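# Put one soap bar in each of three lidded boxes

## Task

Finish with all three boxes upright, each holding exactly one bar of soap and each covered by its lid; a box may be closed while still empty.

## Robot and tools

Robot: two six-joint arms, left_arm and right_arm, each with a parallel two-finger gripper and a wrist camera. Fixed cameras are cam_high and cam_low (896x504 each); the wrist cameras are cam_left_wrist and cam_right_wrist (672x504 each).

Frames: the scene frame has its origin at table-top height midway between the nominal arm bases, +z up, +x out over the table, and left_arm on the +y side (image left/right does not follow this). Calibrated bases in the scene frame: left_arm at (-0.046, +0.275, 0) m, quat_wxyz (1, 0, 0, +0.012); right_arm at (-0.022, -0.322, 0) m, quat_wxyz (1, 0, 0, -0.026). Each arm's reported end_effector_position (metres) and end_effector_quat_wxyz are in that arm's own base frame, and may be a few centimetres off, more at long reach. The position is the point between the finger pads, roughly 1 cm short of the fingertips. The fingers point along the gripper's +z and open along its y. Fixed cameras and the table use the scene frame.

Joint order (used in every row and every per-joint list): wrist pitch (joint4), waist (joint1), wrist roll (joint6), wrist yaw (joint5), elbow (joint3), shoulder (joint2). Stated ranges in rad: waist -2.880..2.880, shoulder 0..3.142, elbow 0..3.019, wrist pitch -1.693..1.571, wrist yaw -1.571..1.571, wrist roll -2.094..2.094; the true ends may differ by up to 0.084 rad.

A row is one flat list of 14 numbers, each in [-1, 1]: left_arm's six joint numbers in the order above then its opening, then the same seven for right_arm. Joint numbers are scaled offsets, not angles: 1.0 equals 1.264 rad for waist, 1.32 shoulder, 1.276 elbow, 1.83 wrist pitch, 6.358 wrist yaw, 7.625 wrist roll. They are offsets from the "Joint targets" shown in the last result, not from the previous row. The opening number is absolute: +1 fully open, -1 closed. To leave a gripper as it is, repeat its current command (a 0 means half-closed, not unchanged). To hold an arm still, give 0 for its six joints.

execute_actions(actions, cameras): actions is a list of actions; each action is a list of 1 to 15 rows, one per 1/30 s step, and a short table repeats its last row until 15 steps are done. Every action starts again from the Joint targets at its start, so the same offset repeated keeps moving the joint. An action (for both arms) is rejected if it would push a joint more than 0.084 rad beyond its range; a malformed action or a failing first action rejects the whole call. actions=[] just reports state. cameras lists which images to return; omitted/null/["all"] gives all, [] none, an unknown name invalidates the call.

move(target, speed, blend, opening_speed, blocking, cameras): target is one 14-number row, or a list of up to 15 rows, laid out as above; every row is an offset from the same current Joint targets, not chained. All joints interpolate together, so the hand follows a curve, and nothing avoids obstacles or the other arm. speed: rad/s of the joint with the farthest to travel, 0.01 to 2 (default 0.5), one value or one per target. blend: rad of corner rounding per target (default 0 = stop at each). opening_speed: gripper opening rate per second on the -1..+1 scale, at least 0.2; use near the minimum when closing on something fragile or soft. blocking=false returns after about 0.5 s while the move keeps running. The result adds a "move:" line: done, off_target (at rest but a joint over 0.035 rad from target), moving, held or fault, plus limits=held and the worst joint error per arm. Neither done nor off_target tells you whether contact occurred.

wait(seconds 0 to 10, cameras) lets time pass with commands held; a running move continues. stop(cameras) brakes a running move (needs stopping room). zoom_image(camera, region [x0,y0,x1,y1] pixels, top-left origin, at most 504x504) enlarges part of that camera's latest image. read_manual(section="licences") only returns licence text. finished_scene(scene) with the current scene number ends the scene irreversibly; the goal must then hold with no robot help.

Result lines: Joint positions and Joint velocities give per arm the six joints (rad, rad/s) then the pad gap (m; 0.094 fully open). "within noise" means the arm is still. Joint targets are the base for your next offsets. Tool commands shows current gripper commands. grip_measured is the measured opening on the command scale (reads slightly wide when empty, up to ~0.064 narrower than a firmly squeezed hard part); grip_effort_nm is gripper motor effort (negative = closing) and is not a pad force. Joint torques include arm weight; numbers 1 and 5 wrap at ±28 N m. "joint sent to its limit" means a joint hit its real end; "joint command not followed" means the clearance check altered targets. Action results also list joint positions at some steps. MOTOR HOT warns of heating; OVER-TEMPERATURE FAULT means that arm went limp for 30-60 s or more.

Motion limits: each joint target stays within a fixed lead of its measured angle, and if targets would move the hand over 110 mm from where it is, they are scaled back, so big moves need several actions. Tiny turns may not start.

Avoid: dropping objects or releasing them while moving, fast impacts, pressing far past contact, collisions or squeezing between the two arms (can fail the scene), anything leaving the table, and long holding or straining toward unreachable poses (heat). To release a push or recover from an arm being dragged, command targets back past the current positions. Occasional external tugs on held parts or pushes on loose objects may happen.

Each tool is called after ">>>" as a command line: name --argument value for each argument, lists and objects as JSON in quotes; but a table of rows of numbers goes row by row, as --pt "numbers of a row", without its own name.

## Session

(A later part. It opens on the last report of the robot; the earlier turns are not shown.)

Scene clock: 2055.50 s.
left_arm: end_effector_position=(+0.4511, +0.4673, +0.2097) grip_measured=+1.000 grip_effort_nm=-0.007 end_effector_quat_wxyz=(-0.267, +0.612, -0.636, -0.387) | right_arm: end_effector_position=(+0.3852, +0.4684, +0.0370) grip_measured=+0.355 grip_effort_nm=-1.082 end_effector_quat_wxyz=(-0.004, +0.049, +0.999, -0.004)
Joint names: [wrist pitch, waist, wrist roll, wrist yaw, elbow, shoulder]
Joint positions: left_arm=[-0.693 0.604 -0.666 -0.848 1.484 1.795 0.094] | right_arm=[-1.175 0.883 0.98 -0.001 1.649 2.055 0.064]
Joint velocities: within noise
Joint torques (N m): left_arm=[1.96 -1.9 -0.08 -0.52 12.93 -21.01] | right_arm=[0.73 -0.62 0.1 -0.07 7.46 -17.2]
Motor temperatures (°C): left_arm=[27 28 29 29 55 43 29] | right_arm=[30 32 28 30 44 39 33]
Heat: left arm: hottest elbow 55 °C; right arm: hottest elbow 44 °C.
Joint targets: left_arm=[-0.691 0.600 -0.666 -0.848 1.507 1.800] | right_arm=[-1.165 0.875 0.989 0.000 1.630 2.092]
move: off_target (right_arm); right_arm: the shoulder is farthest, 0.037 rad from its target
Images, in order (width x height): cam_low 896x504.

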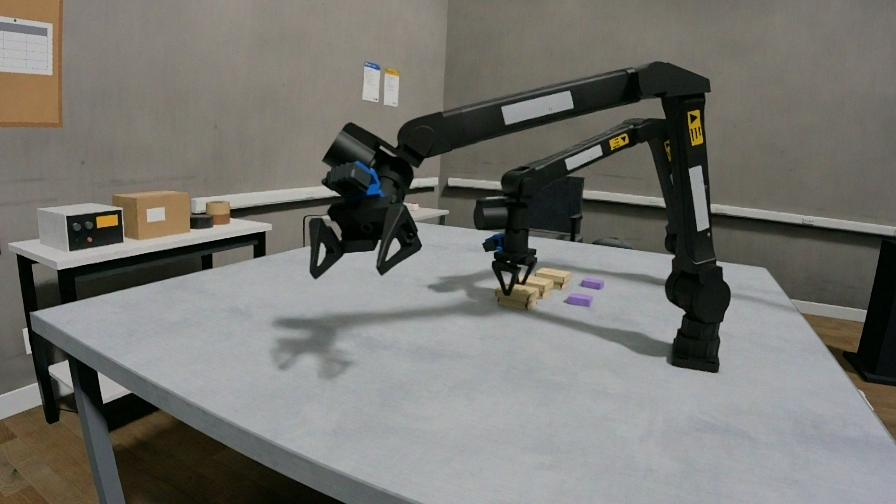

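Seated (z .037). Release.

>>> move --target '[0,0,0,0,0,0,1,-0.003,0,0,0,0.004,-0.008,0.62]' --speed 0.04 --opening_speed 0.3 --cameras '["cam_low","cam_right_wrist"]'

>>> zoom_image --camera "cam_low" --region '[492, 274, 544, 314]'

>>> move --pt "0 0 0 0 0 0 1 -0.045 0 0 0 0.08 -0.065 0.62" --pt "0 0 0 0 0 0 1 -0.12 0 0 0 0.15 -0.1 0.62" --speed '[0.08,0.3]' --blend 0.03 --cameras '["cam_low","cam_right_wrist","cam_high"]'

>>> zoom_image --camera "cam_low" --region '[480, 255, 580, 325]'

>>> zoom_image --camera "cam_high" --region '[360, 190, 460, 290]'

Scene clock: 2069.27 s.
left_arm: end_effector_position=(+0.4511, +0.4673, +0.2097) grip_measured=+1.000 grip_effort_nm=-0.017 end_effector_quat_wxyz=(-0.267, +0.612, -0.636, -0.387) | right_arm: end_effector_position=(+0.3852, +0.4684, +0.0370) grip_measured=+0.617 grip_effort_nm=0.042 end_effector_quat_wxyz=(-0.004, +0.049, +0.999, -0.004)
Joint names: [wrist pitch, waist, wrist roll, wrist yaw, elbow, shoulder]
Joint positions: left_arm=[-0.693 0.604 -0.666 -0.848 1.484 1.795 0.094] | right_arm=[-1.175 0.883 0.98 -0.001 1.649 2.055 0.076]
Joint velocities: within noise
Joint torques (N m): left_arm=[1.98 -1.9 -0.08 -0.53 12.94 -21.07] | right_arm=[0.51 -0.62 0.1 -0.07 7.87 -18.08]
Motor temperatures (°C): left_arm=[27 28 29 29 55 43 29] | right_arm=[30 32 28 30 43 40 33]
Heat: left arm: hottest elbow 55 °C; right arm: hottest elbow 43 °C.
Joint targets: left_arm=[-0.691 0.600 -0.666 -0.848 1.507 1.800] | right_arm=[-1.170 0.875 0.989 0.000 1.636 2.082]
move: done
Images, in order (width x height): cam_low 896x504, cam_right_wrist 672x504.

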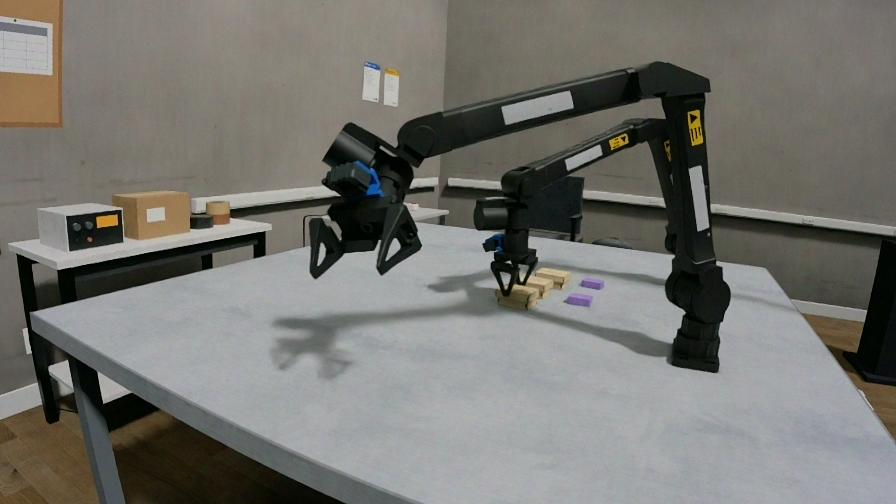

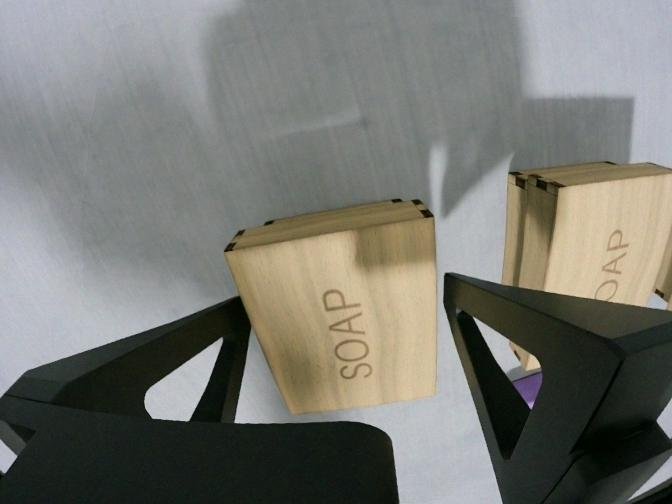

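Scaled by 9.692 from the camera's 896x504 image, which has a finer 1280x720 frame.

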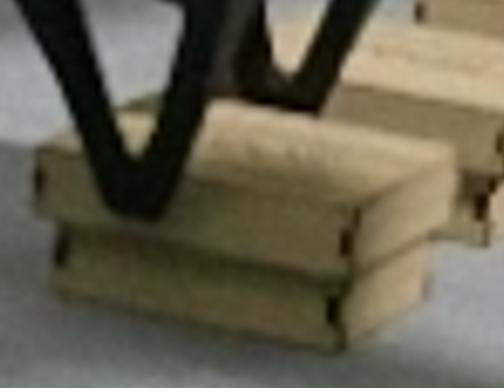

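Scene clock: 2071.60 s.
left_arm: end_effector_position=(+0.4511, +0.4673, +0.2097) grip_measured=+1.000 grip_effort_nm=-0.017 end_effector_quat_wxyz=(-0.267, +0.612, -0.636, -0.387) | right_arm: end_effector_position=(+0.3838, +0.4667, +0.1421) grip_measured=+0.618 grip_effort_nm=0.042 end_effector_quat_wxyz=(+0.002, +0.049, +0.999, +0.004)
Joint names: [wrist pitch, waist, wrist roll, wrist yaw, elbow, shoulder]
Joint positions: left_arm=[-0.693 0.604 -0.666 -0.848 1.484 1.795 0.094] | right_arm=[-1.382 0.883 0.98 -0.001 1.774 1.954 0.076]
Joint velocities: within noise
Joint torques (N m): left_arm=[1.98 -1.9 -0.09 -0.53 12.93 -21.07] | right_arm=[0.13 -0.62 0.1 -0.08 14.12 -19.84]
Motor temperatures (°C): left_arm=[27 28 29 29 55 43 29] | right_arm=[30 32 28 30 44 40 33]
Heat: left arm: hottest elbow 55 °C; right arm: hottest elbow 44 °C.
Joint targets: left_arm=[-0.691 0.600 -0.666 -0.848 1.507 1.800] | right_arm=[-1.390 0.875 0.989 0.000 1.827 1.950]
move: off_target (right_arm); right_arm: the elbow is farthest, 0.054 rad from its target
Images, in order (width x height): cam_high 896x504, cam_low 896x504, cam_right_wrist 672x504.

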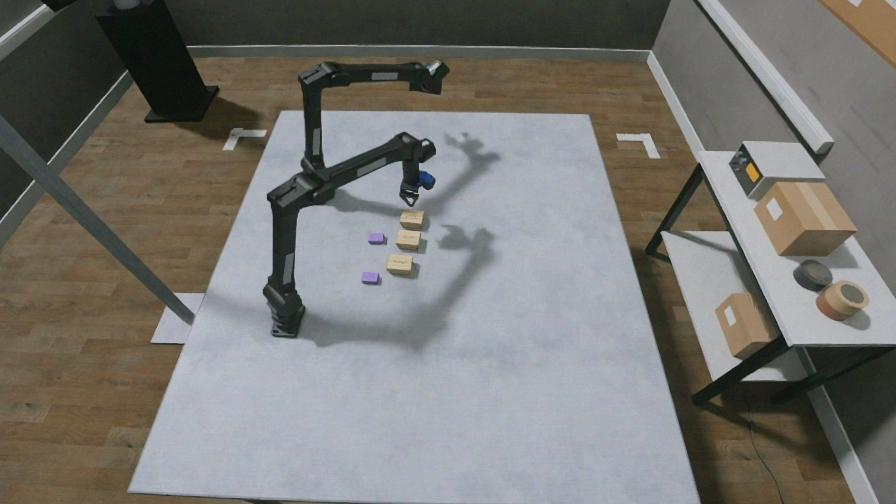

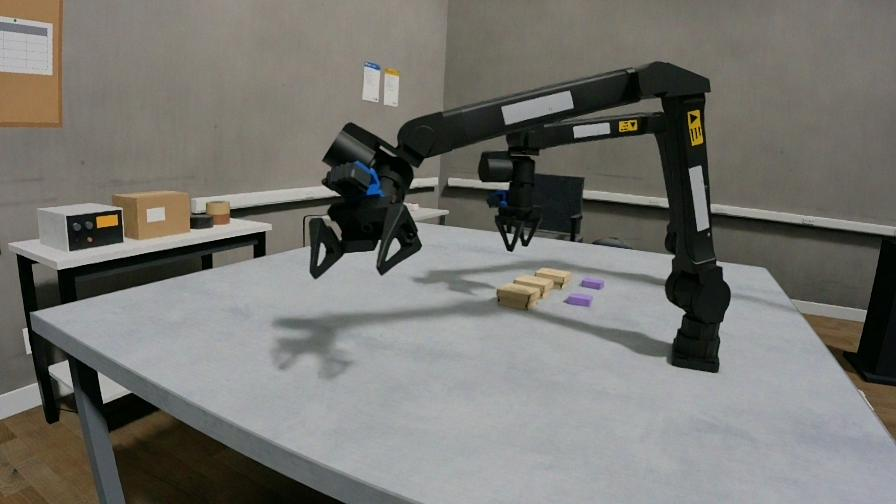

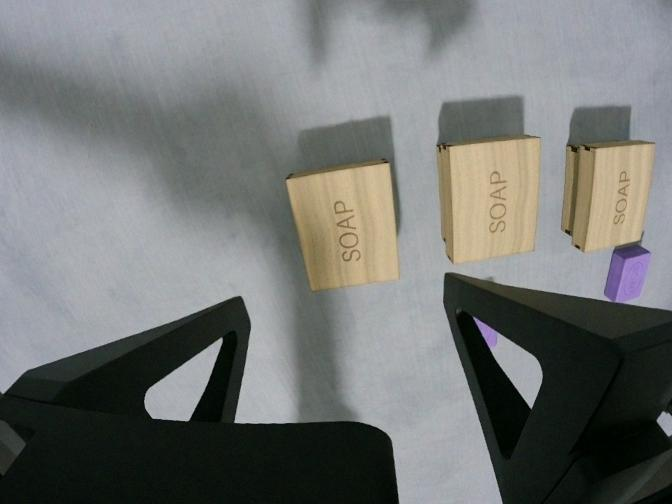

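Scaled by 5.040 from the camera's 896x504 image, which has a finer 1280x720 frame.

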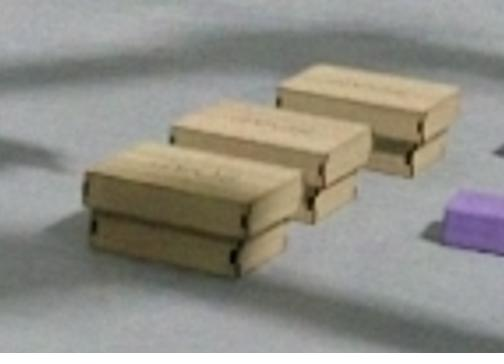

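Scaled by 5.040 from the camera's 896x504 image, which has a finer 1280x720 frame.

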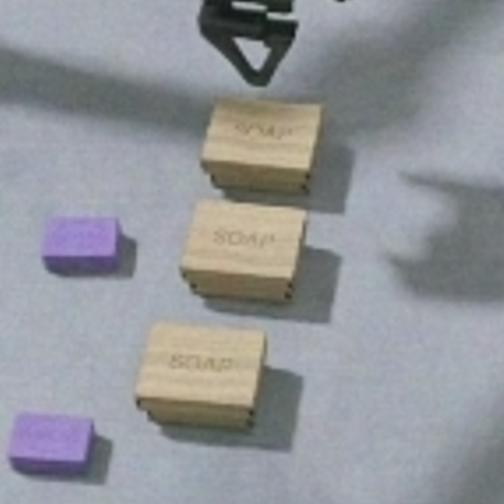

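All closed.

>>> finished_scene --scene 1

The scene is finished: the task was done.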